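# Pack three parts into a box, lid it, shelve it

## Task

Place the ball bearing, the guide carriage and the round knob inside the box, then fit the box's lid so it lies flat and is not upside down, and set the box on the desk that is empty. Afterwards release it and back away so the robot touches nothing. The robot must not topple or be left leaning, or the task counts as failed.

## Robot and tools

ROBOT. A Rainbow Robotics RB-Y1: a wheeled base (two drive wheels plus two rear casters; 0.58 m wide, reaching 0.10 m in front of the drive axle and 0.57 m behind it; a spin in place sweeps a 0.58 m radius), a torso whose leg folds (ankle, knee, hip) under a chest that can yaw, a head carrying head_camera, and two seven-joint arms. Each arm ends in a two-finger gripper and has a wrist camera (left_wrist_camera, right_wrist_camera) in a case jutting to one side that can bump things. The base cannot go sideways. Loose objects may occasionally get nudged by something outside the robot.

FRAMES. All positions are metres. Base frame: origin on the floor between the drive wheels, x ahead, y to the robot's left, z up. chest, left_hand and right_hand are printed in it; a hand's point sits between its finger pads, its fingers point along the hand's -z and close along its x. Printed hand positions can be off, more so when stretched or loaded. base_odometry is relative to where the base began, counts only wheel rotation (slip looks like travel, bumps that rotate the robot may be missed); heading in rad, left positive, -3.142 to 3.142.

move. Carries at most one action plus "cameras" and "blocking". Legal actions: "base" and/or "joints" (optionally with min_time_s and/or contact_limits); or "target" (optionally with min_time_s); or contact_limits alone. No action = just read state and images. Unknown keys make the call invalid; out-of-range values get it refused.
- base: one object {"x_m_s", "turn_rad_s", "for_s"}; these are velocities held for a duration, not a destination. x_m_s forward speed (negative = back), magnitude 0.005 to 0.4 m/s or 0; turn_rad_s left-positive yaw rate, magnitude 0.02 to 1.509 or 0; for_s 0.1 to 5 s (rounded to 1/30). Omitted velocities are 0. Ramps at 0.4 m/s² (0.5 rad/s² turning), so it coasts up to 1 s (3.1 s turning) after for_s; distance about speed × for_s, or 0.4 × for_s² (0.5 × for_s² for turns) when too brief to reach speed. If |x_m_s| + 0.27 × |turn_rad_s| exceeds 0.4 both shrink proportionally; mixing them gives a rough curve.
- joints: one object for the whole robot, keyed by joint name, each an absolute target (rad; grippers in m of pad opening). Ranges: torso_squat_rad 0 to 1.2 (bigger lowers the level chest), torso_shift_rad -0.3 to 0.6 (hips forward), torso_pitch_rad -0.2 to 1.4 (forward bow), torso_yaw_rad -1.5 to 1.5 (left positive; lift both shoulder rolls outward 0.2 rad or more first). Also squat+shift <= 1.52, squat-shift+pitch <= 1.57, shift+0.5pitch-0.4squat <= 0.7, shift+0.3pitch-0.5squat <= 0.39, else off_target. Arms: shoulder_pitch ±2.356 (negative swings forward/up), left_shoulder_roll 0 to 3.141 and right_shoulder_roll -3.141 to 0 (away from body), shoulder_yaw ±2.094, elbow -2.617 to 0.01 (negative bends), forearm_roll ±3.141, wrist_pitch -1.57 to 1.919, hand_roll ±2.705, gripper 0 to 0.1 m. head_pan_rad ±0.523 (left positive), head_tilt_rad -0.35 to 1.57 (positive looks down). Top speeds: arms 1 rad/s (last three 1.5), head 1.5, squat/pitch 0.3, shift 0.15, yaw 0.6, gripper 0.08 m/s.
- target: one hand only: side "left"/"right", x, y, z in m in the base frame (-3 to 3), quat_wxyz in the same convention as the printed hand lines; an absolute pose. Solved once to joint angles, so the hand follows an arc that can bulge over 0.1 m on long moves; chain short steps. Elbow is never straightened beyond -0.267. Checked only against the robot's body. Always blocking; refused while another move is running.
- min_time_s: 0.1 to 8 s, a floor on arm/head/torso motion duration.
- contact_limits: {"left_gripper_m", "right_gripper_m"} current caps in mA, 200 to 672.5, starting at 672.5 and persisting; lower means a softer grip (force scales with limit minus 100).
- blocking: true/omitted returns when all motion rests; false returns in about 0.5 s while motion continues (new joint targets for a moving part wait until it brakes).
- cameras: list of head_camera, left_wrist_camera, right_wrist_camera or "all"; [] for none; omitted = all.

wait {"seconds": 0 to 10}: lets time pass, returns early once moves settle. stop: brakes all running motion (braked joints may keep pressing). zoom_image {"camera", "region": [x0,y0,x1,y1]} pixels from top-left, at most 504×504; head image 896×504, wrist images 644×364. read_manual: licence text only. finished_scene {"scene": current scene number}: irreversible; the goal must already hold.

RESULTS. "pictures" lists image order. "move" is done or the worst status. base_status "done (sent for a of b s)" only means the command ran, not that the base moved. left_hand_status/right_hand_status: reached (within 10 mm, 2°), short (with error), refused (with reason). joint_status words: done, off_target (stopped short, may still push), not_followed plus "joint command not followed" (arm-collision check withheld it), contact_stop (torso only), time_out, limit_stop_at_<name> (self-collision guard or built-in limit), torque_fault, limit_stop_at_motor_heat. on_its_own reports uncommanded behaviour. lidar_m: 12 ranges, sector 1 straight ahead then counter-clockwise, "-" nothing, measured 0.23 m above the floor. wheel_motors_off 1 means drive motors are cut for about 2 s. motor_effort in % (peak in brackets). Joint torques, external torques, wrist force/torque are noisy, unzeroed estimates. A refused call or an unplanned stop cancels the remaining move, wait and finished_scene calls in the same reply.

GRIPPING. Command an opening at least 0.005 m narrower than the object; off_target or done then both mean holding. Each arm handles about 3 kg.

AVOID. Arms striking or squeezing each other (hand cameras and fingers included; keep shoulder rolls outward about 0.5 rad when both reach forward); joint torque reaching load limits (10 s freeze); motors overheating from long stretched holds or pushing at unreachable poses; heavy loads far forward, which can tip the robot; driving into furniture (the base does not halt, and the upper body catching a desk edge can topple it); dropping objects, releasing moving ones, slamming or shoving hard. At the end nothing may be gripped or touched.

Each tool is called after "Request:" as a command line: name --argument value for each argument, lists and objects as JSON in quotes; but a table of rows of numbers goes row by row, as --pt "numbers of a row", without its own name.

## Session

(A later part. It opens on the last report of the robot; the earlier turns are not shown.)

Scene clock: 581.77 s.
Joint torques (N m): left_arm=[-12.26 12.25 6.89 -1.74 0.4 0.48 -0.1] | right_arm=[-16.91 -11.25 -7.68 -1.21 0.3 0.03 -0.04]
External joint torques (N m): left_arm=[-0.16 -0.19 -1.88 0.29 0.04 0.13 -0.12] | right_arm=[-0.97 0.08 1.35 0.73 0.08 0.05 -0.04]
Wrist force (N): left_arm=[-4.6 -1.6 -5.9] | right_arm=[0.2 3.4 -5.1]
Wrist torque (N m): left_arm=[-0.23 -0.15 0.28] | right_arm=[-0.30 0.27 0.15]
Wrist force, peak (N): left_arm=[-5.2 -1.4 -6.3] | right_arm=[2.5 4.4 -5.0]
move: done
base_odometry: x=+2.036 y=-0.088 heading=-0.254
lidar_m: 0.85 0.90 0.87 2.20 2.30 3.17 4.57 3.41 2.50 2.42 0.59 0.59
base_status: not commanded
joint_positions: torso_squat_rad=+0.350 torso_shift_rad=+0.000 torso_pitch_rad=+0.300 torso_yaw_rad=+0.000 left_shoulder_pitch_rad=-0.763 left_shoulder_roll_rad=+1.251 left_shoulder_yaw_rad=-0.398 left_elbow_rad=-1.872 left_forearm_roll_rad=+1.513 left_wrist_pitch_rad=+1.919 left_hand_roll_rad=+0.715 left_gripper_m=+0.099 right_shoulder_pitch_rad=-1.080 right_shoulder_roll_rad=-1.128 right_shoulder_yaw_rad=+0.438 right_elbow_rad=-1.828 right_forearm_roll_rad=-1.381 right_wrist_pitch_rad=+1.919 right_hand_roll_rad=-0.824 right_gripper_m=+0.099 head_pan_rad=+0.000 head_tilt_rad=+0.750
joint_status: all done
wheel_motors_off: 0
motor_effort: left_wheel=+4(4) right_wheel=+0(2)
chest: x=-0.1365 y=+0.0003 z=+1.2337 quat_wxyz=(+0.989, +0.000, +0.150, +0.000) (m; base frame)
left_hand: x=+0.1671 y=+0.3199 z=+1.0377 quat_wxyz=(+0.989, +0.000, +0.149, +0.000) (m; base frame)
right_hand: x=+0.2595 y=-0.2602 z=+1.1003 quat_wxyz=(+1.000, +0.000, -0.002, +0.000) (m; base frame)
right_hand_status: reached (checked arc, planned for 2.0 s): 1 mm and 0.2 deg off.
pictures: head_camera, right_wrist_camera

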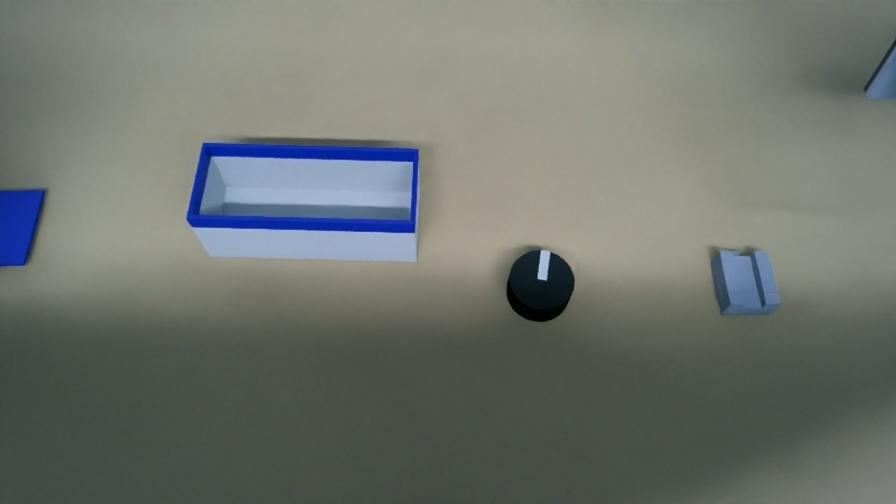

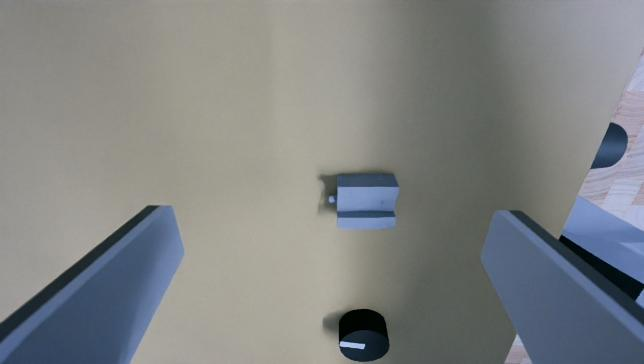

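Request:
move --target '{"side": "right", "x": 0.28, "y": -0.37, "z": 1.08, "quat_wxyz": [0.7071, 0, 0, 0.7071]}' --min_time_s 2.0 --cameras '["right_wrist_camera", "head_camera"]'

Scene clock: 680.37 s.
Joint torques (N m): left_arm=[-11.92 12.76 7.44 -1.94 0.28 0.58 0.12] | right_arm=[-13.91 -18.31 -8.8 -1.14 -0.07 -0.06 -0.21]
External joint torques (N m): left_arm=[0.19 0.32 -1.33 0.1 -0.08 0.23 0.11] | right_arm=[0.9 -3.4 0.83 0.25 -0.29 0.05 -0.21]
Wrist force (N): left_arm=[-4.5 -0.9 -5.6] | right_arm=[0.6 3.0 -4.6]
Wrist torque (N m): left_arm=[-0.30 -0.11 0.28] | right_arm=[-0.29 0.34 0.17]
Wrist force, peak (N): left_arm=[-5.4 -1.1 -6.6] | right_arm=[0.9 4.0 -5.9]
move: done
base_odometry: x=+2.036 y=-0.088 heading=-0.254
lidar_m: 0.85 0.90 0.88 2.20 2.31 3.18 4.56 3.39 2.51 2.42 0.59 0.59
base_status: not commanded
joint_positions: torso_squat_rad=+0.350 torso_shift_rad=+0.000 torso_pitch_rad=+0.300 torso_yaw_rad=+0.000 left_shoulder_pitch_rad=-0.763 left_shoulder_roll_rad=+1.251 left_shoulder_yaw_rad=-0.398 left_elbow_rad=-1.872 left_forearm_roll_rad=+1.513 left_wrist_pitch_rad=+1.919 left_hand_roll_rad=+0.715 left_gripper_m=+0.099 right_shoulder_pitch_rad=-0.977 right_shoulder_roll_rad=-1.331 right_shoulder_yaw_rad=+0.470 right_elbow_rad=-1.585 right_forearm_roll_rad=-1.421 right_wrist_pitch_rad=+1.717 right_hand_roll_rad=+1.116 right_gripper_m=+0.099 head_pan_rad=+0.000 head_tilt_rad=+0.750
joint_status: all done
wheel_motors_off: 0
motor_effort: left_wheel=+3(4) right_wheel=+0(3)
chest: x=-0.1365 y=+0.0003 z=+1.2337 quat_wxyz=(+0.989, +0.000, +0.150, +0.000) (m; base frame)
left_hand: x=+0.1671 y=+0.3199 z=+1.0377 quat_wxyz=(+0.989, +0.000, +0.149, +0.000) (m; base frame)
right_hand: x=+0.2800 y=-0.3696 z=+1.0801 quat_wxyz=(+0.709, -0.004, -0.003, +0.705) (m; base frame)
right_hand_status: reached (checked arc, planned for 2.0 s): 0 mm and 0.7 deg off.
pictures: head_camera, right_wrist_camera

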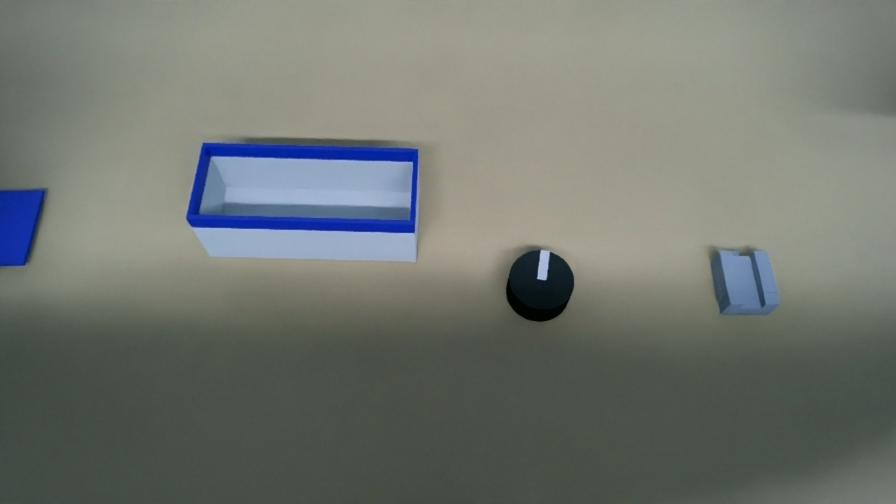

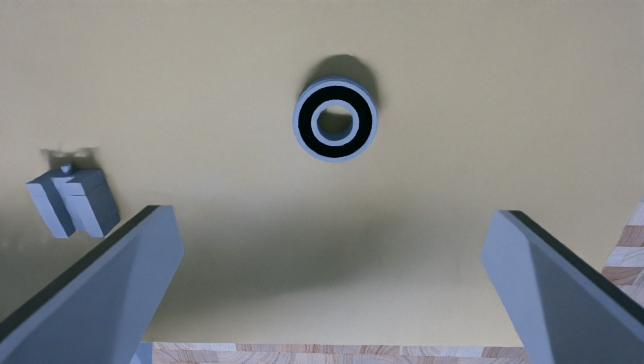

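Request:
move --target '{"side": "right", "x": 0.292, "y": -0.373, "z": 1.02, "quat_wxyz": [0.7071, 0, 0, 0.7071]}' --min_time_s 1.5 --cameras '["right_wrist_camera"]'

Scene clock: 718.47 s.
Joint torques (N m): left_arm=[-13.15 12.45 7.67 -2.02 0.44 0.37 -0.08] | right_arm=[-14.31 -15.41 -8.1 -1.29 0.31 -0.06 0.22]
External joint torques (N m): left_arm=[-1.05 0.01 -1.11 0.02 0.08 0.02 -0.1] | right_arm=[1.12 -0.31 1.25 0.76 0.1 0.04 0.22]
Wrist force (N): left_arm=[-5.5 -0.9 -5.7] | right_arm=[0.5 3.3 -5.1]
Wrist torque (N m): left_arm=[-0.30 -0.27 0.30] | right_arm=[-0.32 0.30 0.15]
Wrist force, peak (N): left_arm=[-5.5 -1.1 -6.6] | right_arm=[0.9 4.2 -5.7]
move: done
base_odometry: x=+2.036 y=-0.088 heading=-0.254
lidar_m: 0.85 0.90 0.88 2.20 2.30 3.20 4.57 3.38 2.51 2.42 0.60 0.59
base_status: not commanded
joint_positions: torso_squat_rad=+0.350 torso_shift_rad=+0.000 torso_pitch_rad=+0.300 torso_yaw_rad=+0.000 left_shoulder_pitch_rad=-0.763 left_shoulder_roll_rad=+1.251 left_shoulder_yaw_rad=-0.398 left_elbow_rad=-1.872 left_forearm_roll_rad=+1.513 left_wrist_pitch_rad=+1.919 left_hand_roll_rad=+0.715 left_gripper_m=+0.099 right_shoulder_pitch_rad=-0.939 right_shoulder_roll_rad=-1.233 right_shoulder_yaw_rad=+0.533 right_elbow_rad=-1.474 right_forearm_roll_rad=-1.327 right_wrist_pitch_rad=+1.612 right_hand_roll_rad=+1.185 right_gripper_m=+0.099 head_pan_rad=+0.000 head_tilt_rad=+0.750
joint_status: all done
wheel_motors_off: 0
motor_effort: left_wheel=+3(4) right_wheel=-1(3)
chest: x=-0.1365 y=+0.0003 z=+1.2337 quat_wxyz=(+0.989, +0.000, +0.150, +0.000) (m; base frame)
left_hand: x=+0.1671 y=+0.3199 z=+1.0377 quat_wxyz=(+0.989, +0.000, +0.149, +0.000) (m; base frame)
right_hand: x=+0.2914 y=-0.3729 z=+1.0204 quat_wxyz=(+0.707, -0.001, +0.000, +0.707) (m; base frame)
right_hand_status: reached (checked arc, planned for 1.5 s): 1 mm and 0.1 deg off.
pictures: right_wrist_camera

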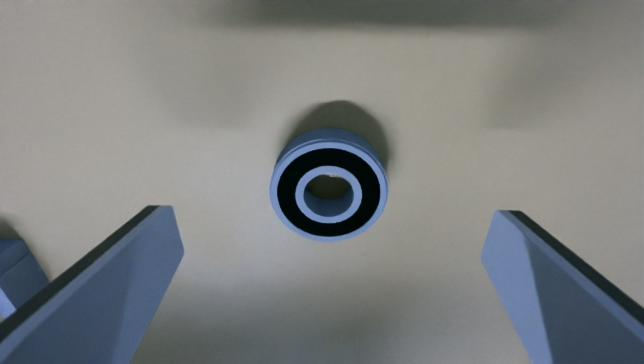

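Request:
move --target '{"side": "right", "x": 0.2915, "y": -0.373, "z": 0.988, "quat_wxyz": [0.7071, 0, 0, 0.7071]}' --min_time_s 1.5 --cameras '["right_wrist_camera", "head_camera"]'

Scene clock: 735.50 s.
Joint torques (N m): left_arm=[-11.87 12.37 7.6 -2.38 0.37 0.51 -0.08] | right_arm=[-14.18 -15.38 -7.81 -1.52 0.47 -0.05 0.37]
External joint torques (N m): left_arm=[0.23 -0.07 -1.17 -0.34 0.01 0.16 -0.09] | right_arm=[1.26 -0.23 1.37 0.77 0.27 0.05 0.37]
Wrist force (N): left_arm=[-4.8 -1.5 -6.1] | right_arm=[0.9 3.7 -4.8]
Wrist torque (N m): left_arm=[-0.28 -0.18 0.28] | right_arm=[-0.33 0.35 0.16]
Wrist force, peak (N): left_arm=[-5.5 -1.6 -6.3] | right_arm=[0.3 4.1 -5.7]
move: done
base_odometry: x=+2.036 y=-0.088 heading=-0.254
lidar_m: 0.85 0.90 0.89 2.20 2.31 3.18 4.55 3.40 2.51 2.43 0.59 0.59
base_status: not commanded
joint_positions: torso_squat_rad=+0.350 torso_shift_rad=+0.000 torso_pitch_rad=+0.300 torso_yaw_rad=+0.000 left_shoulder_pitch_rad=-0.763 left_shoulder_roll_rad=+1.251 left_shoulder_yaw_rad=-0.398 left_elbow_rad=-1.872 left_forearm_roll_rad=+1.513 left_wrist_pitch_rad=+1.919 left_hand_roll_rad=+0.715 left_gripper_m=+0.099 right_shoulder_pitch_rad=-0.905 right_shoulder_roll_rad=-1.190 right_shoulder_yaw_rad=+0.560 right_elbow_rad=-1.435 right_forearm_roll_rad=-1.286 right_wrist_pitch_rad=+1.548 right_hand_roll_rad=+1.204 right_gripper_m=+0.099 head_pan_rad=+0.000 head_tilt_rad=+0.750
joint_status: all done
wheel_motors_off: 0
motor_effort: left_wheel=+2(4) right_wheel=-1(2)
chest: x=-0.1365 y=+0.0003 z=+1.2337 quat_wxyz=(+0.989, +0.000, +0.150, +0.000) (m; base frame)
left_hand: x=+0.1671 y=+0.3199 z=+1.0377 quat_wxyz=(+0.989, +0.000, +0.149, +0.000) (m; base frame)
right_hand: x=+0.2915 y=-0.3730 z=+0.9883 quat_wxyz=(+0.707, +0.000, +0.000, +0.707) (m; base frame)
right_hand_status: reached (checked arc, planned for 1.5 s): 0 mm and 0.0 deg off.
pictures: head_camera, right_wrist_camera

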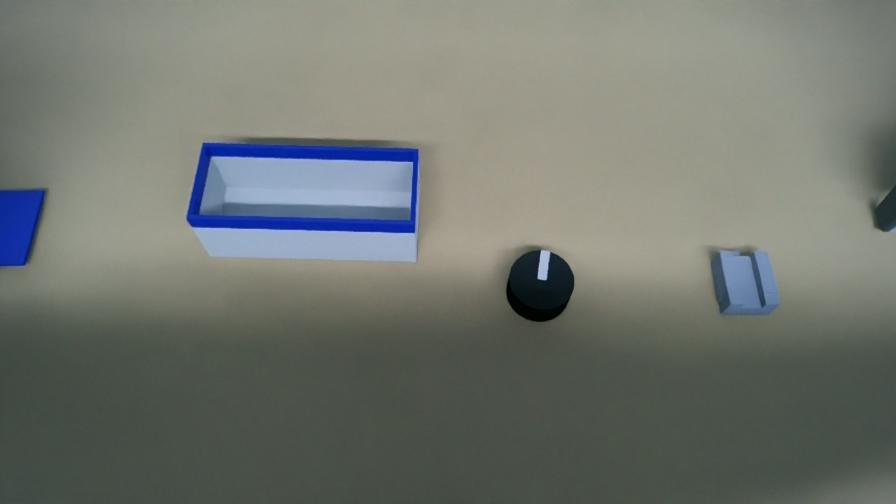

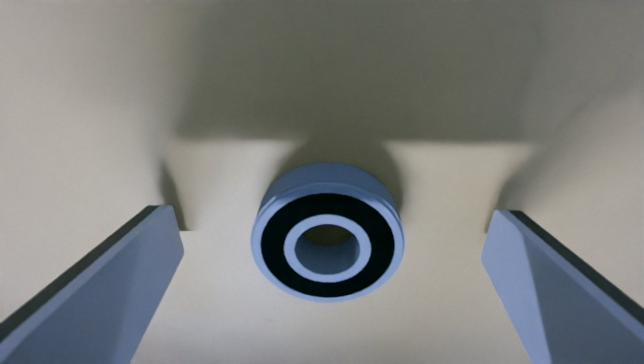

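Request:
move --target '{"side": "right", "x": 0.2915, "y": -0.373, "z": 0.9825, "quat_wxyz": [0.7071, 0, 0, 0.7071]}' --min_time_s 1.0 --cameras '[]'

Request:
move --joints '{"right_gripper_m": 0.038}' --cameras '["right_wrist_camera"]'

Scene clock: 752.77 s.
Joint torques (N m): left_arm=[-12.45 12.19 7.21 -2.06 0.34 0.65 0.19] | right_arm=[-13.77 -15.28 -7.2 -1.5 0.49 -0.12 0.24]
External joint torques (N m): left_arm=[-0.34 -0.25 -1.56 -0.03 -0.02 0.3 0.18] | right_arm=[1.67 -0.14 1.94 0.83 0.29 -0.02 0.24]
Wrist force (N): left_arm=[-4.8 -1.2 -6.0] | right_arm=[0.4 4.3 -2.5]
Wrist torque (N m): left_arm=[-0.28 -0.18 0.26] | right_arm=[-0.35 0.05 0.16]
Wrist force, peak (N): left_arm=[-5.9 -0.8 -6.2] | right_arm=[0.3 4.8 -5.1]
move: done
base_odometry: x=+2.036 y=-0.088 heading=-0.254
lidar_m: 0.85 0.90 0.87 2.20 2.30 3.20 4.56 3.38 2.52 2.41 0.59 0.59
base_status: not commanded
joint_positions: torso_squat_rad=+0.350 torso_shift_rad=+0.000 torso_pitch_rad=+0.300 torso_yaw_rad=+0.000 left_shoulder_pitch_rad=-0.763 left_shoulder_roll_rad=+1.251 left_shoulder_yaw_rad=-0.398 left_elbow_rad=-1.872 left_forearm_roll_rad=+1.513 left_wrist_pitch_rad=+1.919 left_hand_roll_rad=+0.715 left_gripper_m=+0.099 right_shoulder_pitch_rad=-0.901 right_shoulder_roll_rad=-1.182 right_shoulder_yaw_rad=+0.565 right_elbow_rad=-1.427 right_forearm_roll_rad=-1.279 right_wrist_pitch_rad=+1.537 right_hand_roll_rad=+1.207 right_gripper_m=+0.099 head_pan_rad=+0.000 head_tilt_rad=+0.750
joint_status: all done
wheel_motors_off: 0
motor_effort: left_wheel=+3(3) right_wheel=+0(2)
chest: x=-0.1365 y=+0.0003 z=+1.2337 quat_wxyz=(+0.989, +0.000, +0.150, +0.000) (m; base frame)
left_hand: x=+0.1671 y=+0.3199 z=+1.0377 quat_wxyz=(+0.989, +0.000, +0.149, +0.000) (m; base frame)
right_hand: x=+0.2916 y=-0.3731 z=+0.9829 quat_wxyz=(+0.707, +0.000, +0.000, +0.707) (m; base frame)
right_hand_status: reached (checked arc, planned for 1.0 s): 0 mm and 0.0 deg off.
pictures: none
No camera images: "cameras" was empty.

Scene clock: 753.97 s.
Joint torques (N m): left_arm=[-12.17 12.85 7.41 -2.23 0.42 0.5 0.05] | right_arm=[-14.23 -15.3 -7.69 -1.54 0.43 0.1 0.22]
External joint torques (N m): left_arm=[-0.06 0.41 -1.36 -0.2 0.06 0.15 0.03] | right_arm=[1.21 -0.16 1.45 0.79 0.23 0.19 0.22]
Wrist force (N): left_arm=[-4.8 -1.1 -6.0] | right_arm=[1.4 3.9 -4.2]
Wrist torque (N m): left_arm=[-0.29 -0.17 0.26] | right_arm=[-0.32 0.32 0.15]
Wrist force, peak (N): left_arm=[-5.2 -1.7 -6.6] | right_arm=[0.5 4.2 -5.1]
move: off_target
base_odometry: x=+2.036 y=-0.088 heading=-0.254
lidar_m: 0.85 0.89 0.89 2.20 2.31 3.18 4.55 3.39 2.50 2.42 0.60 0.58
base_status: not commanded
joint_positions: torso_squat_rad=+0.350 torso_shift_rad=+0.000 torso_pitch_rad=+0.300 torso_yaw_rad=+0.000 left_shoulder_pitch_rad=-0.763 left_shoulder_roll_rad=+1.251 left_shoulder_yaw_rad=-0.398 left_elbow_rad=-1.872 left_forearm_roll_rad=+1.513 left_wrist_pitch_rad=+1.919 left_hand_roll_rad=+0.715 left_gripper_m=+0.099 right_shoulder_pitch_rad=-0.901 right_shoulder_roll_rad=-1.182 right_shoulder_yaw_rad=+0.565 right_elbow_rad=-1.427 right_forearm_roll_rad=-1.279 right_wrist_pitch_rad=+1.537 right_hand_roll_rad=+1.207 right_gripper_m=+0.046 head_pan_rad=+0.000 head_tilt_rad=+0.750
joint_status: right_gripper_m off_target (ended at +0.046, target +0.038)
wheel_motors_off: 0
motor_effort: left_wheel=+2(4) right_wheel=-1(2)
chest: x=-0.1365 y=+0.0003 z=+1.2337 quat_wxyz=(+0.989, +0.000, +0.150, +0.000) (m; base frame)
left_hand: x=+0.1671 y=+0.3199 z=+1.0377 quat_wxyz=(+0.989, +0.000, +0.149, +0.000) (m; base frame)
right_hand: x=+0.2915 y=-0.3730 z=+0.9828 quat_wxyz=(+0.707, +0.000, +0.000, +0.707) (m; base frame)
pictures: right_wrist_camera

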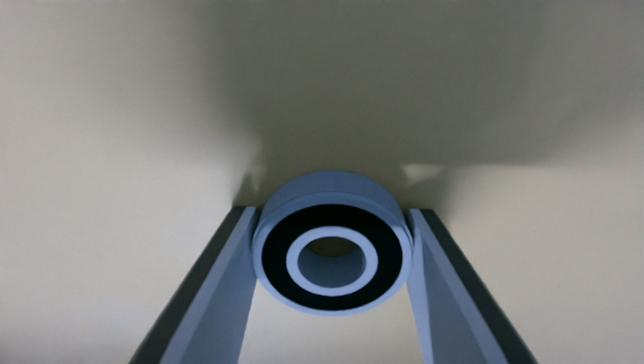

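Request:
move --target '{"side": "right", "x": 0.28, "y": -0.34, "z": 1.1, "quat_wxyz": [0.7071, 0, 0, 0.7071]}' --min_time_s 1.5 --cameras '[]'

Request:
move --joints '{"torso_yaw_rad": 0.3}' --min_time_s 1.5 --cameras '[]'

Request:
move --target '{"side": "right", "x": 0.265, "y": 0.02, "z": 1.12, "quat_wxyz": [0.7071, 0, 0, 0.7071]}' --min_time_s 2.0

Scene clock: 786.47 s.
Joint torques (N m): left_arm=[-12.75 12.53 7.83 -2.12 0.25 0.4 -0.06] | right_arm=[-16.38 -17.59 -11.3 -2.41 0.01 0.2 -0.14]
External joint torques (N m): left_arm=[-0.65 0.09 -0.94 -0.08 -0.11 0.05 -0.08] | right_arm=[-0.9 -3.84 -1.8 -0.97 -0.19 0.3 -0.14]
Wrist force (N): left_arm=[-5.0 -1.3 -5.9] | right_arm=[0.7 3.5 -5.7]
Wrist torque (N m): left_arm=[-0.28 -0.16 0.33] | right_arm=[-0.35 0.34 0.14]
Wrist force, peak (N): left_arm=[-5.0 -1.2 -6.7] | right_arm=[0.2 4.6 -6.2]
move: done
base_odometry: x=+2.036 y=-0.088 heading=-0.254
lidar_m: 0.85 0.90 0.88 2.20 2.31 3.18 4.55 3.39 2.52 2.43 0.59 0.59
base_status: not commanded
joint_positions: torso_squat_rad=+0.350 torso_shift_rad=+0.000 torso_pitch_rad=+0.300 torso_yaw_rad=+0.000 left_shoulder_pitch_rad=-0.763 left_shoulder_roll_rad=+1.251 left_shoulder_yaw_rad=-0.398 left_elbow_rad=-1.872 left_forearm_roll_rad=+1.513 left_wrist_pitch_rad=+1.919 left_hand_roll_rad=+0.715 left_gripper_m=+0.099 right_shoulder_pitch_rad=-1.058 right_shoulder_roll_rad=-1.290 right_shoulder_yaw_rad=+0.477 right_elbow_rad=-1.623 right_forearm_roll_rad=-1.432 right_wrist_pitch_rad=+1.799 right_hand_roll_rad=+1.031 right_gripper_m=+0.046 head_pan_rad=+0.000 head_tilt_rad=+0.750
joint_status: all done
wheel_motors_off: 0
motor_effort: left_wheel=+3(4) right_wheel=-1(2)
chest: x=-0.1365 y=+0.0003 z=+1.2337 quat_wxyz=(+0.989, +0.000, +0.150, +0.000) (m; base frame)
left_hand: x=+0.1671 y=+0.3199 z=+1.0377 quat_wxyz=(+0.989, +0.000, +0.149, +0.000) (m; base frame)
right_hand: x=+0.2799 y=-0.3400 z=+1.0994 quat_wxyz=(+0.707, +0.000, +0.000, +0.707) (m; base frame)
right_hand_status: reached (checked arc, planned for 1.5 s): 1 mm and 0.1 deg off.
pictures: none
No camera images: "cameras" was empty.

Scene clock: 788.27 s.
Joint torques (N m): left_arm=[-11.76 12.84 7.31 -1.2 0.33 0.61 -0.01] | right_arm=[-16.64 -16.05 -11.26 -2.71 -0.24 0.12 -0.12]
External joint torques (N m): left_arm=[-0.04 -0.44 -1.62 0.22 0.1 0.17 -0.03] | right_arm=[-0.62 -3.59 -1.91 -0.65 -0.31 0.32 -0.13]
Wrist force (N): left_arm=[-5.0 -1.4 -5.7] | right_arm=[-0.3 3.4 -5.7]
Wrist torque (N m): left_arm=[-0.32 -0.19 0.30] | right_arm=[-0.32 0.26 0.16]
Wrist force, peak (N): left_arm=[-5.5 -2.1 -5.9] | right_arm=[0.1 4.1 -6.3]
move: done
base_odometry: x=+2.036 y=-0.088 heading=-0.254
lidar_m: 0.85 0.90 0.87 2.20 2.30 3.19 4.57 3.39 2.50 2.43 0.59 0.58
base_status: not commanded
joint_positions: torso_squat_rad=+0.350 torso_shift_rad=+0.000 torso_pitch_rad=+0.300 torso_yaw_rad=+0.300 left_shoulder_pitch_rad=-0.763 left_shoulder_roll_rad=+1.251 left_shoulder_yaw_rad=-0.398 left_elbow_rad=-1.872 left_forearm_roll_rad=+1.513 left_wrist_pitch_rad=+1.919 left_hand_roll_rad=+0.715 left_gripper_m=+0.099 right_shoulder_pitch_rad=-1.058 right_shoulder_roll_rad=-1.290 right_shoulder_yaw_rad=+0.477 right_elbow_rad=-1.623 right_forearm_roll_rad=-1.432 right_wrist_pitch_rad=+1.799 right_hand_roll_rad=+1.031 right_gripper_m=+0.046 head_pan_rad=+0.000 head_tilt_rad=+0.750
joint_status: all done
wheel_motors_off: 0
motor_effort: left_wheel=+3(4) right_wheel=+0(3)
chest: x=-0.1365 y=+0.0003 z=+1.2337 quat_wxyz=(+0.978, +0.022, +0.148, +0.148) (m; base frame)
left_hand: x=+0.0621 y=+0.4085 z=+1.0702 quat_wxyz=(+0.978, +0.022, +0.148, +0.148) (m; base frame)
right_hand: x=+0.3573 y=-0.1956 z=+1.0754 quat_wxyz=(+0.598, +0.032, -0.031, +0.800) (m; base frame)
pictures: none
No camera images: "cameras" was empty.

Scene clock: 790.60 s.
Joint torques (N m): left_arm=[-12.2 13.48 7.62 -1.25 0.32 0.47 0.35] | right_arm=[-21 -5.01 -8.51 -1.85 -0.02 0.27 -0.01]
External joint torques (N m): left_arm=[-0.48 0.2 -1.3 0.17 0.09 0.03 0.33] | right_arm=[-1 0.24 0.72 -0.67 -0.24 0.33 -0.01]
Wrist force (N): left_arm=[-5.0 -2.2 -6.2] | right_arm=[0.6 4.0 -6.0]
Wrist torque (N m): left_arm=[-0.21 -0.19 0.29] | right_arm=[-0.39 0.33 0.15]
Wrist force, peak (N): left_arm=[-5.8 -2.1 -5.9] | right_arm=[0.7 4.5 -6.4]
move: done
base_odometry: x=+2.036 y=-0.088 heading=-0.254
lidar_m: 0.85 0.90 0.87 2.20 2.30 3.19 4.56 3.40 2.51 2.42 0.61 0.59
base_status: not commanded
joint_positions: torso_squat_rad=+0.350 torso_shift_rad=+0.000 torso_pitch_rad=+0.300 torso_yaw_rad=+0.300 left_shoulder_pitch_rad=-0.763 left_shoulder_roll_rad=+1.251 left_shoulder_yaw_rad=-0.398 left_elbow_rad=-1.872 left_forearm_roll_rad=+1.513 left_wrist_pitch_rad=+1.919 left_hand_roll_rad=+0.715 left_gripper_m=+0.099 right_shoulder_pitch_rad=-1.582 right_shoulder_roll_rad=-0.824 right_shoulder_yaw_rad=+0.882 right_elbow_rad=-1.720 right_forearm_roll_rad=-1.484 right_wrist_pitch_rad=+1.919 right_hand_roll_rad=+0.033 right_gripper_m=+0.046 head_pan_rad=+0.000 head_tilt_rad=+0.750
joint_status: all done
wheel_motors_off: 0
motor_effort: left_wheel=+3(4) right_wheel=-1(3)
chest: x=-0.1365 y=+0.0003 z=+1.2337 quat_wxyz=(+0.978, +0.022, +0.148, +0.148) (m; base frame)
left_hand: x=+0.0621 y=+0.4085 z=+1.0702 quat_wxyz=(+0.978, +0.022, +0.148, +0.148) (m; base frame)
right_hand: x=+0.2650 y=+0.0197 z=+1.1200 quat_wxyz=(+0.707, +0.000, -0.001, +0.707) (m; base frame)
right_hand_status: reached (checked arc, planned for 2.0 s): 0 mm and 0.2 deg off.
pictures: head_camera, left_wrist_camera, right_wrist_camera

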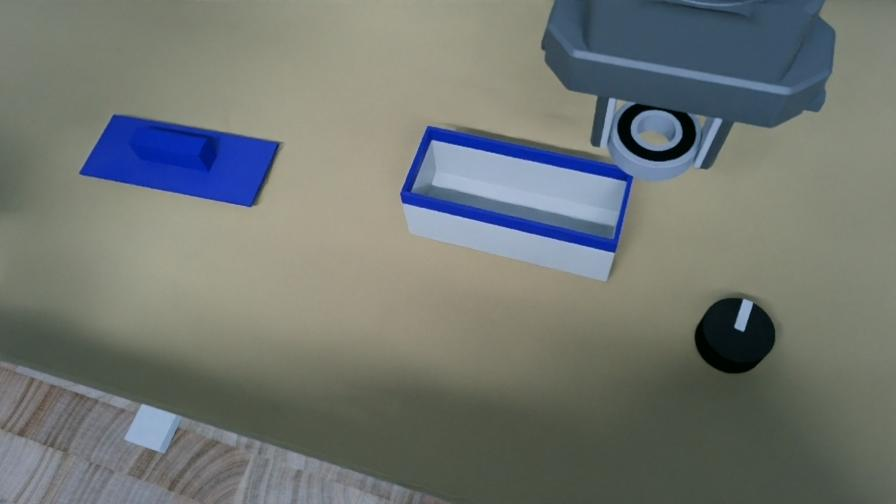

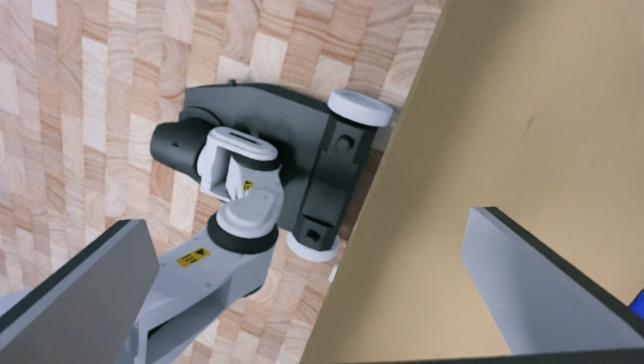

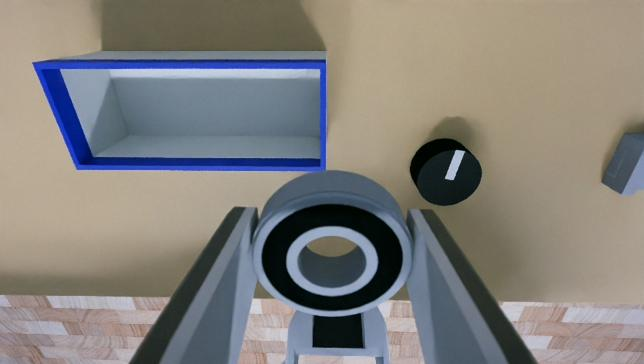

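Request:
move --target '{"side": "right", "x": 0.28, "y": 0.066, "z": 1.065, "quat_wxyz": [0.7071, 0, 0, 0.7071]}' --min_time_s 2.0 --cameras '["head_camera", "right_wrist_camera"]'

Scene clock: 839.73 s.
Joint torques (N m): left_arm=[-11.82 12.77 7.68 -1.56 0.23 0.6 0.15] | right_arm=[-21.18 -4.48 -8.17 -1.28 0.39 -0.04 0.22]
External joint torques (N m): left_arm=[-0.1 -0.51 -1.24 -0.14 0 0.17 0.13] | right_arm=[0.22 0.36 0.95 0.87 0.16 0.02 0.22]
Wrist force (N): left_arm=[-4.9 -1.5 -6.0] | right_arm=[0.7 3.9 -5.7]
Wrist torque (N m): left_arm=[-0.29 -0.16 0.26] | right_arm=[-0.42 0.34 0.15]
Wrist force, peak (N): left_arm=[-5.5 -1.7 -6.5] | right_arm=[0.9 4.4 -6.5]
move: done
base_odometry: x=+2.036 y=-0.088 heading=-0.254
lidar_m: 0.86 0.89 0.87 2.20 2.31 3.19 4.56 3.40 2.51 2.43 0.60 0.60
base_status: not commanded
joint_positions: torso_squat_rad=+0.350 torso_shift_rad=+0.000 torso_pitch_rad=+0.300 torso_yaw_rad=+0.300 left_shoulder_pitch_rad=-0.763 left_shoulder_roll_rad=+1.251 left_shoulder_yaw_rad=-0.398 left_elbow_rad=-1.872 left_forearm_roll_rad=+1.513 left_wrist_pitch_rad=+1.919 left_hand_roll_rad=+0.715 left_gripper_m=+0.099 right_shoulder_pitch_rad=-1.560 right_shoulder_roll_rad=-0.662 right_shoulder_yaw_rad=+0.979 right_elbow_rad=-1.507 right_forearm_roll_rad=-1.344 right_wrist_pitch_rad=+1.807 right_hand_roll_rad=+0.115 right_gripper_m=+0.046 head_pan_rad=+0.000 head_tilt_rad=+0.750
joint_status: all done
wheel_motors_off: 0
motor_effort: left_wheel=+3(4) right_wheel=+0(3)
chest: x=-0.1365 y=+0.0003 z=+1.2337 quat_wxyz=(+0.978, +0.022, +0.148, +0.148) (m; base frame)
left_hand: x=+0.0621 y=+0.4085 z=+1.0702 quat_wxyz=(+0.978, +0.022, +0.148, +0.148) (m; base frame)
right_hand: x=+0.2801 y=+0.0659 z=+1.0651 quat_wxyz=(+0.707, +0.000, +0.000, +0.707) (m; base frame)
right_hand_status: reached (checked arc, planned for 2.0 s): 0 mm and 0.0 deg off.
pictures: head_camera, right_wrist_camera

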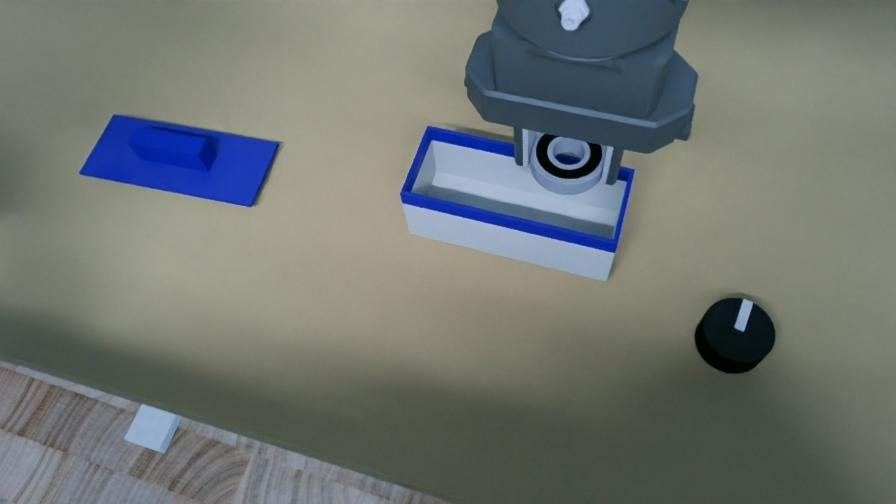

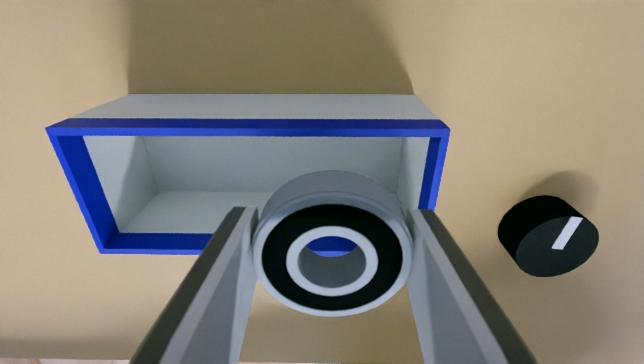

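Request:
move --target '{"side": "right", "x": 0.28, "y": 0.066, "z": 1.04, "quat_wxyz": [0.7071, 0, 0, 0.7071]}' --min_time_s 1.0 --cameras '["right_wrist_camera"]'

Scene clock: 855.80 s.
Joint torques (N m): left_arm=[-11.92 13.44 7.74 -1.26 0.35 0.4 0.18] | right_arm=[-20.82 -3.88 -8.11 -1.75 0.56 0.05 0.33]
External joint torques (N m): left_arm=[-0.2 0.16 -1.18 0.17 0.12 -0.03 0.16] | right_arm=[0.5 0.83 1.02 0.64 0.33 0.11 0.33]
Wrist force (N): left_arm=[-4.8 -2.0 -6.2] | right_arm=[0.8 3.9 -5.7]
Wrist torque (N m): left_arm=[-0.24 -0.20 0.27] | right_arm=[-0.41 0.35 0.17]
Wrist force, peak (N): left_arm=[-5.5 -1.4 -6.5] | right_arm=[0.2 4.6 -6.4]
move: done
base_odometry: x=+2.036 y=-0.088 heading=-0.254
lidar_m: 0.85 0.89 0.88 2.21 2.31 3.18 4.57 3.39 2.50 2.43 0.60 0.59
base_status: not commanded
joint_positions: torso_squat_rad=+0.350 torso_shift_rad=+0.000 torso_pitch_rad=+0.300 torso_yaw_rad=+0.300 left_shoulder_pitch_rad=-0.763 left_shoulder_roll_rad=+1.251 left_shoulder_yaw_rad=-0.398 left_elbow_rad=-1.872 left_forearm_roll_rad=+1.513 left_wrist_pitch_rad=+1.919 left_hand_roll_rad=+0.715 left_gripper_m=+0.099 right_shoulder_pitch_rad=-1.516 right_shoulder_roll_rad=-0.656 right_shoulder_yaw_rad=+1.006 right_elbow_rad=-1.504 right_forearm_roll_rad=-1.307 right_wrist_pitch_rad=+1.761 right_hand_roll_rad=+0.125 right_gripper_m=+0.046 head_pan_rad=+0.000 head_tilt_rad=+0.750
joint_status: all done
wheel_motors_off: 0
motor_effort: left_wheel=+3(4) right_wheel=+1(3)
chest: x=-0.1365 y=+0.0003 z=+1.2337 quat_wxyz=(+0.978, +0.022, +0.148, +0.148) (m; base frame)
left_hand: x=+0.0621 y=+0.4085 z=+1.0702 quat_wxyz=(+0.978, +0.022, +0.148, +0.148) (m; base frame)
right_hand: x=+0.2801 y=+0.0659 z=+1.0401 quat_wxyz=(+0.707, +0.000, +0.000, +0.707) (m; base frame)
right_hand_status: reached (checked arc, planned for 1.0 s): 0 mm and 0.0 deg off.
pictures: right_wrist_camera

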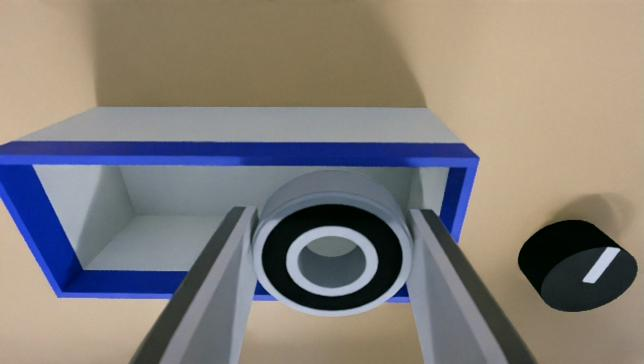

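Request:
move --target '{"side": "right", "x": 0.2793, "y": 0.066, "z": 1.02, "quat_wxyz": [0.7071, 0, 0, 0.7071]}' --min_time_s 1.0 --cameras '["right_wrist_camera"]'

Scene clock: 897.87 s.
Joint torques (N m): left_arm=[-12.44 12.73 7.61 -1.3 0.39 0.43 0.09] | right_arm=[-20.63 -3.66 -8.18 -1.94 0.4 0.01 0.17]
External joint torques (N m): left_arm=[-0.73 -0.55 -1.31 0.12 0.16 -0.01 0.07] | right_arm=[0.59 0.93 0.93 0.67 0.17 0.07 0.17]
Wrist force (N): left_arm=[-5.1 -1.9 -6.1] | right_arm=[0.2 3.6 -6.1]
Wrist torque (N m): left_arm=[-0.23 -0.19 0.27] | right_arm=[-0.38 0.26 0.18]
Wrist force, peak (N): left_arm=[-5.2 -1.6 -6.8] | right_arm=[0.0 4.1 -6.9]
move: done
base_odometry: x=+2.036 y=-0.088 heading=-0.254
lidar_m: 0.86 0.90 0.88 2.21 2.29 3.18 4.56 3.40 2.50 2.43 0.59 0.59
base_status: not commanded
joint_positions: torso_squat_rad=+0.350 torso_shift_rad=+0.000 torso_pitch_rad=+0.300 torso_yaw_rad=+0.300 left_shoulder_pitch_rad=-0.763 left_shoulder_roll_rad=+1.251 left_shoulder_yaw_rad=-0.398 left_elbow_rad=-1.872 left_forearm_roll_rad=+1.513 left_wrist_pitch_rad=+1.919 left_hand_roll_rad=+0.715 left_gripper_m=+0.099 right_shoulder_pitch_rad=-1.483 right_shoulder_roll_rad=-0.649 right_shoulder_yaw_rad=+1.028 right_elbow_rad=-1.499 right_forearm_roll_rad=-1.277 right_wrist_pitch_rad=+1.724 right_hand_roll_rad=+0.131 right_gripper_m=+0.046 head_pan_rad=+0.000 head_tilt_rad=+0.750
joint_status: all done
wheel_motors_off: 0
motor_effort: left_wheel=+3(4) right_wheel=+0(2)
chest: x=-0.1365 y=+0.0003 z=+1.2337 quat_wxyz=(+0.978, +0.022, +0.148, +0.148) (m; base frame)
left_hand: x=+0.0621 y=+0.4085 z=+1.0702 quat_wxyz=(+0.978, +0.022, +0.148, +0.148) (m; base frame)
right_hand: x=+0.2794 y=+0.0659 z=+1.0201 quat_wxyz=(+0.707, +0.000, +0.000, +0.707) (m; base frame)
right_hand_status: reached (checked arc, planned for 1.0 s): 0 mm and 0.0 deg off.
pictures: right_wrist_camera

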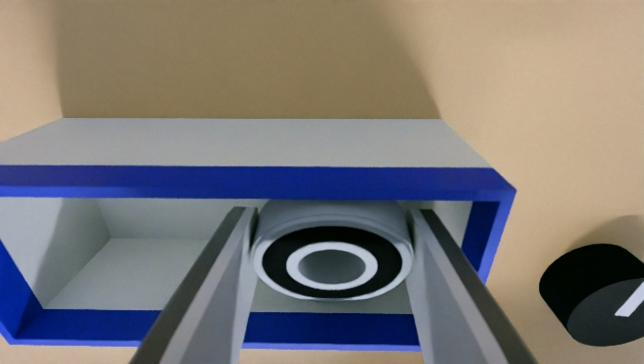

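Request:
zoom_image --camera "right_wrist_camera" --region '[180, 150, 520, 364]'

Request:
move --cameras '["head_camera"]'

Request:
zoom_image --camera "head_camera" --region '[380, 60, 720, 290]'

Scaled by 1.482 from the camera's 644x364 image, which has a finer 1265x715 frame.

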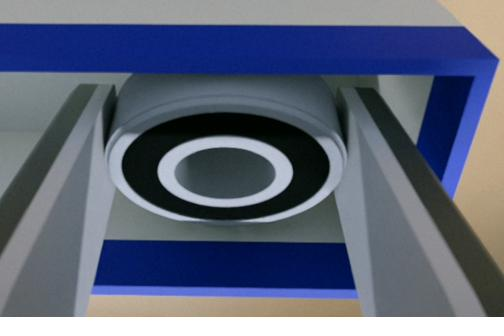

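Scene clock: 907.13 s.
Joint torques (N m): left_arm=[-12.34 13.36 7.66 -1.35 0.31 0.81 0.05] | right_arm=[-20.89 -3.62 -8.11 -1.87 0.49 -0.15 0.31]
External joint torques (N m): left_arm=[-0.62 0.08 -1.27 0.07 0.08 0.37 0.04] | right_arm=[0.32 0.97 0.99 0.72 0.25 -0.09 0.31]
Wrist force (N): left_arm=[-5.3 -1.5 -5.6] | right_arm=[0.4 4.1 -5.9]
Wrist torque (N m): left_arm=[-0.29 -0.24 0.26] | right_arm=[-0.42 0.31 0.15]
Wrist force, peak (N): left_arm=[-5.8 -2.1 -6.4] | right_arm=[0.5 4.4 -6.5]
base_odometry: x=+2.036 y=-0.088 heading=-0.254
lidar_m: 0.85 0.91 0.88 2.20 2.29 3.19 4.55 3.40 2.51 2.42 0.60 0.59
base_status: not commanded
joint_positions: torso_squat_rad=+0.350 torso_shift_rad=+0.000 torso_pitch_rad=+0.300 torso_yaw_rad=+0.300 left_shoulder_pitch_rad=-0.763 left_shoulder_roll_rad=+1.251 left_shoulder_yaw_rad=-0.398 left_elbow_rad=-1.872 left_forearm_roll_rad=+1.513 left_wrist_pitch_rad=+1.919 left_hand_roll_rad=+0.715 left_gripper_m=+0.099 right_shoulder_pitch_rad=-1.483 right_shoulder_roll_rad=-0.649 right_shoulder_yaw_rad=+1.028 right_elbow_rad=-1.499 right_forearm_roll_rad=-1.277 right_wrist_pitch_rad=+1.724 right_hand_roll_rad=+0.131 right_gripper_m=+0.046 head_pan_rad=+0.000 head_tilt_rad=+0.750
joint_status: all done
wheel_motors_off: 0
motor_effort: left_wheel=+3(4) right_wheel=-1(2)
chest: x=-0.1365 y=+0.0003 z=+1.2337 quat_wxyz=(+0.978, +0.022, +0.148, +0.148) (m; base frame)
left_hand: x=+0.0621 y=+0.4085 z=+1.0702 quat_wxyz=(+0.978, +0.022, +0.148, +0.148) (m; base frame)
right_hand: x=+0.2794 y=+0.0659 z=+1.0201 quat_wxyz=(+0.707, +0.000, +0.000, +0.707) (m; base frame)
right_hand_status: reached (checked arc, planned for 1.0 s): 0 mm and 0.0 deg off.
pictures: head_camera

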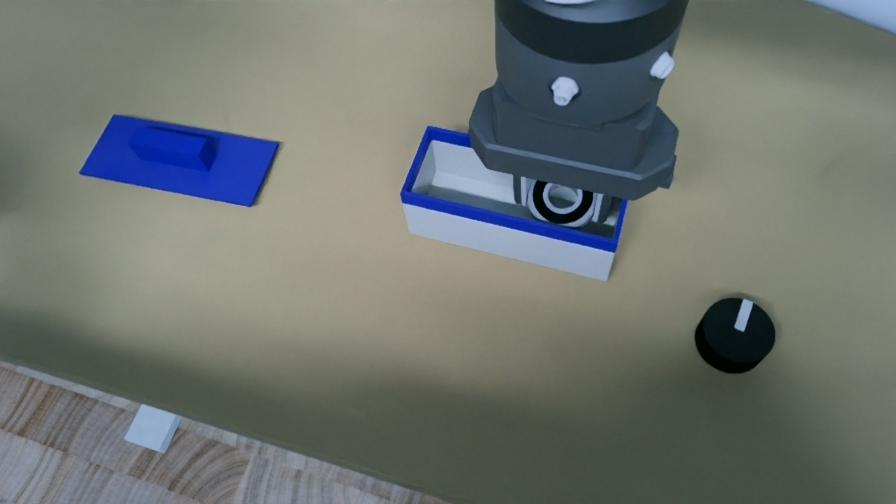

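Scaled by 1.482 from the camera's 896x504 image, which has a finer 1280x720 frame.

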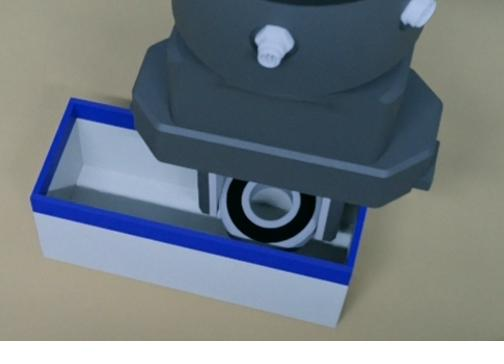

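Request:
move --target '{"side": "right", "x": 0.2774, "y": 0.066, "z": 1.02, "quat_wxyz": [0.7071, 0, 0, 0.7071]}' --min_time_s 0.5 --cameras '["right_wrist_camera"]'

Request:
zoom_image --camera "right_wrist_camera" --region '[180, 150, 520, 364]'

Scene clock: 962.63 s.
Joint torques (N m): left_arm=[-12.16 12.69 7.61 -1.09 0.05 0.69 0.21] | right_arm=[-20.56 -6.87 -7.85 -3.63 0.19 0.36 -0.23]
External joint torques (N m): left_arm=[-0.44 -0.59 -1.32 0.33 -0.18 0.25 0.19] | right_arm=[0.6 -2.31 1.27 -1.04 -0.05 0.42 -0.23]
Wrist force (N): left_arm=[-5.1 -2.0 -5.8] | right_arm=[0.6 4.2 -5.9]
Wrist torque (N m): left_arm=[-0.23 -0.23 0.29] | right_arm=[-0.45 0.31 0.16]
Wrist force, peak (N): left_arm=[-5.2 -1.6 -6.8] | right_arm=[1.1 4.5 -6.4]
move: done
base_odometry: x=+2.036 y=-0.088 heading=-0.254
lidar_m: 0.86 0.90 0.89 2.20 2.29 3.17 4.57 3.40 2.50 2.42 0.61 0.59
base_status: not commanded
joint_positions: torso_squat_rad=+0.350 torso_shift_rad=+0.000 torso_pitch_rad=+0.300 torso_yaw_rad=+0.300 left_shoulder_pitch_rad=-0.763 left_shoulder_roll_rad=+1.251 left_shoulder_yaw_rad=-0.398 left_elbow_rad=-1.872 left_forearm_roll_rad=+1.513 left_wrist_pitch_rad=+1.919 left_hand_roll_rad=+0.715 left_gripper_m=+0.099 right_shoulder_pitch_rad=-1.481 right_shoulder_roll_rad=-0.649 right_shoulder_yaw_rad=+1.028 right_elbow_rad=-1.507 right_forearm_roll_rad=-1.277 right_wrist_pitch_rad=+1.725 right_hand_roll_rad=+0.124 right_gripper_m=+0.046 head_pan_rad=+0.000 head_tilt_rad=+0.750
joint_status: all done
wheel_motors_off: 0
motor_effort: left_wheel=+3(4) right_wheel=-1(3)
chest: x=-0.1365 y=+0.0003 z=+1.2337 quat_wxyz=(+0.978, +0.022, +0.148, +0.148) (m; base frame)
left_hand: x=+0.0621 y=+0.4085 z=+1.0702 quat_wxyz=(+0.978, +0.022, +0.148, +0.148) (m; base frame)
right_hand: x=+0.2774 y=+0.0661 z=+1.0200 quat_wxyz=(+0.707, +0.000, +0.000, +0.707) (m; base frame)
right_hand_status: reached (checked arc, planned for 0.5 s): 0 mm and 0.0 deg off.
pictures: right_wrist_camera

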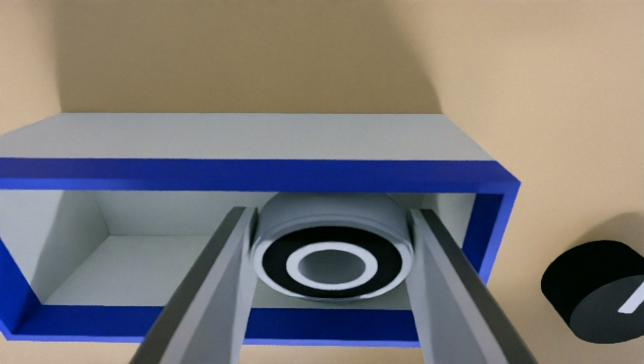

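Scaled by 1.482 from the camera's 644x364 image, which has a finer 1265x715 frame.

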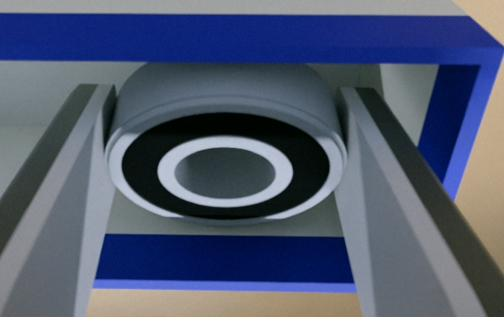

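Request:
move --target '{"side": "right", "x": 0.2774, "y": 0.066, "z": 1.003, "quat_wxyz": [0.7071, 0, 0, 0.7071]}' --min_time_s 1.0 --cameras '["right_wrist_camera"]'

Request:
zoom_image --camera "right_wrist_camera" --region '[180, 150, 520, 364]'

Scene clock: 1055.57 s.
Joint torques (N m): left_arm=[-11.83 13.4 7.65 -1.25 0.16 0.6 -0.03] | right_arm=[-20.4 -3.61 -7.85 -2.19 0.37 -0.07 0.23]
External joint torques (N m): left_arm=[-0.12 0.12 -1.28 0.17 -0.07 0.17 -0.04] | right_arm=[0.66 0.85 1.23 0.55 0.14 -0.01 0.23]
Wrist force (N): left_arm=[-4.8 -1.8 -5.5] | right_arm=[1.0 3.8 -5.9]
Wrist torque (N m): left_arm=[-0.23 -0.20 0.31] | right_arm=[-0.38 0.32 0.17]
Wrist force, peak (N): left_arm=[-5.2 -2.1 -6.6] | right_arm=[1.1 4.6 -6.2]
move: done
base_odometry: x=+2.036 y=-0.088 heading=-0.254
lidar_m: 0.86 0.89 0.88 2.20 2.30 3.19 4.55 3.39 2.51 2.42 0.60 0.59
base_status: not commanded
joint_positions: torso_squat_rad=+0.350 torso_shift_rad=+0.000 torso_pitch_rad=+0.300 torso_yaw_rad=+0.300 left_shoulder_pitch_rad=-0.763 left_shoulder_roll_rad=+1.251 left_shoulder_yaw_rad=-0.398 left_elbow_rad=-1.872 left_forearm_roll_rad=+1.513 left_wrist_pitch_rad=+1.919 left_hand_roll_rad=+0.715 left_gripper_m=+0.099 right_shoulder_pitch_rad=-1.453 right_shoulder_roll_rad=-0.644 right_shoulder_yaw_rad=+1.045 right_elbow_rad=-1.501 right_forearm_roll_rad=-1.252 right_wrist_pitch_rad=+1.695 right_hand_roll_rad=+0.131 right_gripper_m=+0.046 head_pan_rad=+0.000 head_tilt_rad=+0.750
joint_status: all done
wheel_motors_off: 0
motor_effort: left_wheel=+3(4) right_wheel=-2(2)
chest: x=-0.1365 y=+0.0003 z=+1.2337 quat_wxyz=(+0.978, +0.022, +0.148, +0.148) (m; base frame)
left_hand: x=+0.0621 y=+0.4085 z=+1.0702 quat_wxyz=(+0.978, +0.022, +0.148, +0.148) (m; base frame)
right_hand: x=+0.2770 y=+0.0654 z=+1.0036 quat_wxyz=(+0.707, +0.000, +0.000, +0.707) (m; base frame)
right_hand_status: reached (checked arc, planned for 1.0 s): 1 mm and 0.0 deg off.
pictures: right_wrist_camera

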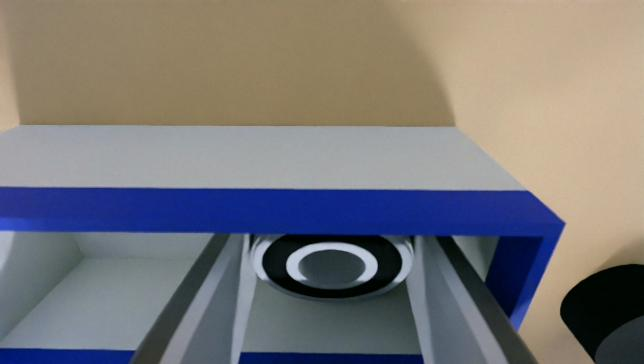

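Scaled by 1.482 from the camera's 644x364 image, which has a finer 1265x715 frame.

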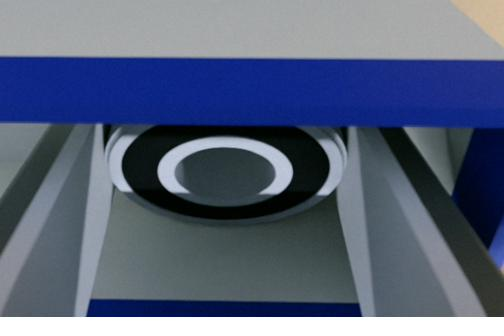

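Request:
move --target '{"side": "right", "x": 0.2774, "y": 0.066, "z": 0.993, "quat_wxyz": [0.7071, 0, 0, 0.7071]}' --min_time_s 1.0 --cameras '["right_wrist_camera"]'

Request:
zoom_image --camera "right_wrist_camera" --region '[180, 150, 520, 364]'

Scene clock: 1071.33 s.
Joint torques (N m): left_arm=[-11.95 13.49 7.95 -1.47 0.18 0.78 0.13] | right_arm=[-20.52 -3.43 -7.89 -2.23 0.45 -0.03 0.19]
External joint torques (N m): left_arm=[-0.23 0.21 -0.98 -0.05 -0.05 0.34 0.12] | right_arm=[0.51 0.97 1.14 0.61 0.21 0.04 0.19]
Wrist force (N): left_arm=[-4.8 -1.3 -5.3] | right_arm=[0.5 4.0 -5.9]
Wrist torque (N m): left_arm=[-0.31 -0.18 0.27] | right_arm=[-0.40 0.29 0.13]
Wrist force, peak (N): left_arm=[-5.6 -2.3 -6.3] | right_arm=[0.6 4.6 -6.5]
move: done
base_odometry: x=+2.036 y=-0.088 heading=-0.254
lidar_m: 0.85 0.88 0.88 2.19 2.30 3.18 4.57 3.39 2.51 2.42 0.62 0.59
base_status: not commanded
joint_positions: torso_squat_rad=+0.350 torso_shift_rad=+0.000 torso_pitch_rad=+0.300 torso_yaw_rad=+0.300 left_shoulder_pitch_rad=-0.763 left_shoulder_roll_rad=+1.251 left_shoulder_yaw_rad=-0.398 left_elbow_rad=-1.872 left_forearm_roll_rad=+1.513 left_wrist_pitch_rad=+1.919 left_hand_roll_rad=+0.715 left_gripper_m=+0.099 right_shoulder_pitch_rad=-1.438 right_shoulder_roll_rad=-0.637 right_shoulder_yaw_rad=+1.057 right_elbow_rad=-1.489 right_forearm_roll_rad=-1.236 right_wrist_pitch_rad=+1.674 right_hand_roll_rad=+0.138 right_gripper_m=+0.046 head_pan_rad=+0.000 head_tilt_rad=+0.750
joint_status: all done
wheel_motors_off: 0
motor_effort: left_wheel=+3(4) right_wheel=+0(2)
chest: x=-0.1365 y=+0.0003 z=+1.2337 quat_wxyz=(+0.978, +0.022, +0.148, +0.148) (m; base frame)
left_hand: x=+0.0621 y=+0.4085 z=+1.0702 quat_wxyz=(+0.978, +0.022, +0.148, +0.148) (m; base frame)
right_hand: x=+0.2773 y=+0.0656 z=+0.9933 quat_wxyz=(+0.707, +0.000, +0.000, +0.707) (m; base frame)
right_hand_status: reached (checked arc, planned for 1.0 s): 0 mm and 0.0 deg off.
pictures: right_wrist_camera

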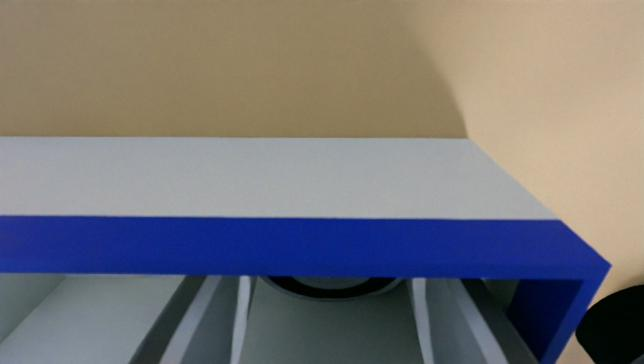

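Scaled by 1.482 from the camera's 644x364 image, which has a finer 1265x715 frame.

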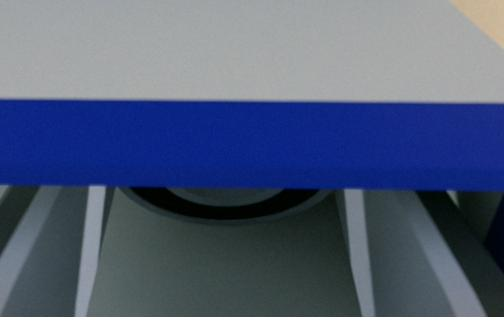

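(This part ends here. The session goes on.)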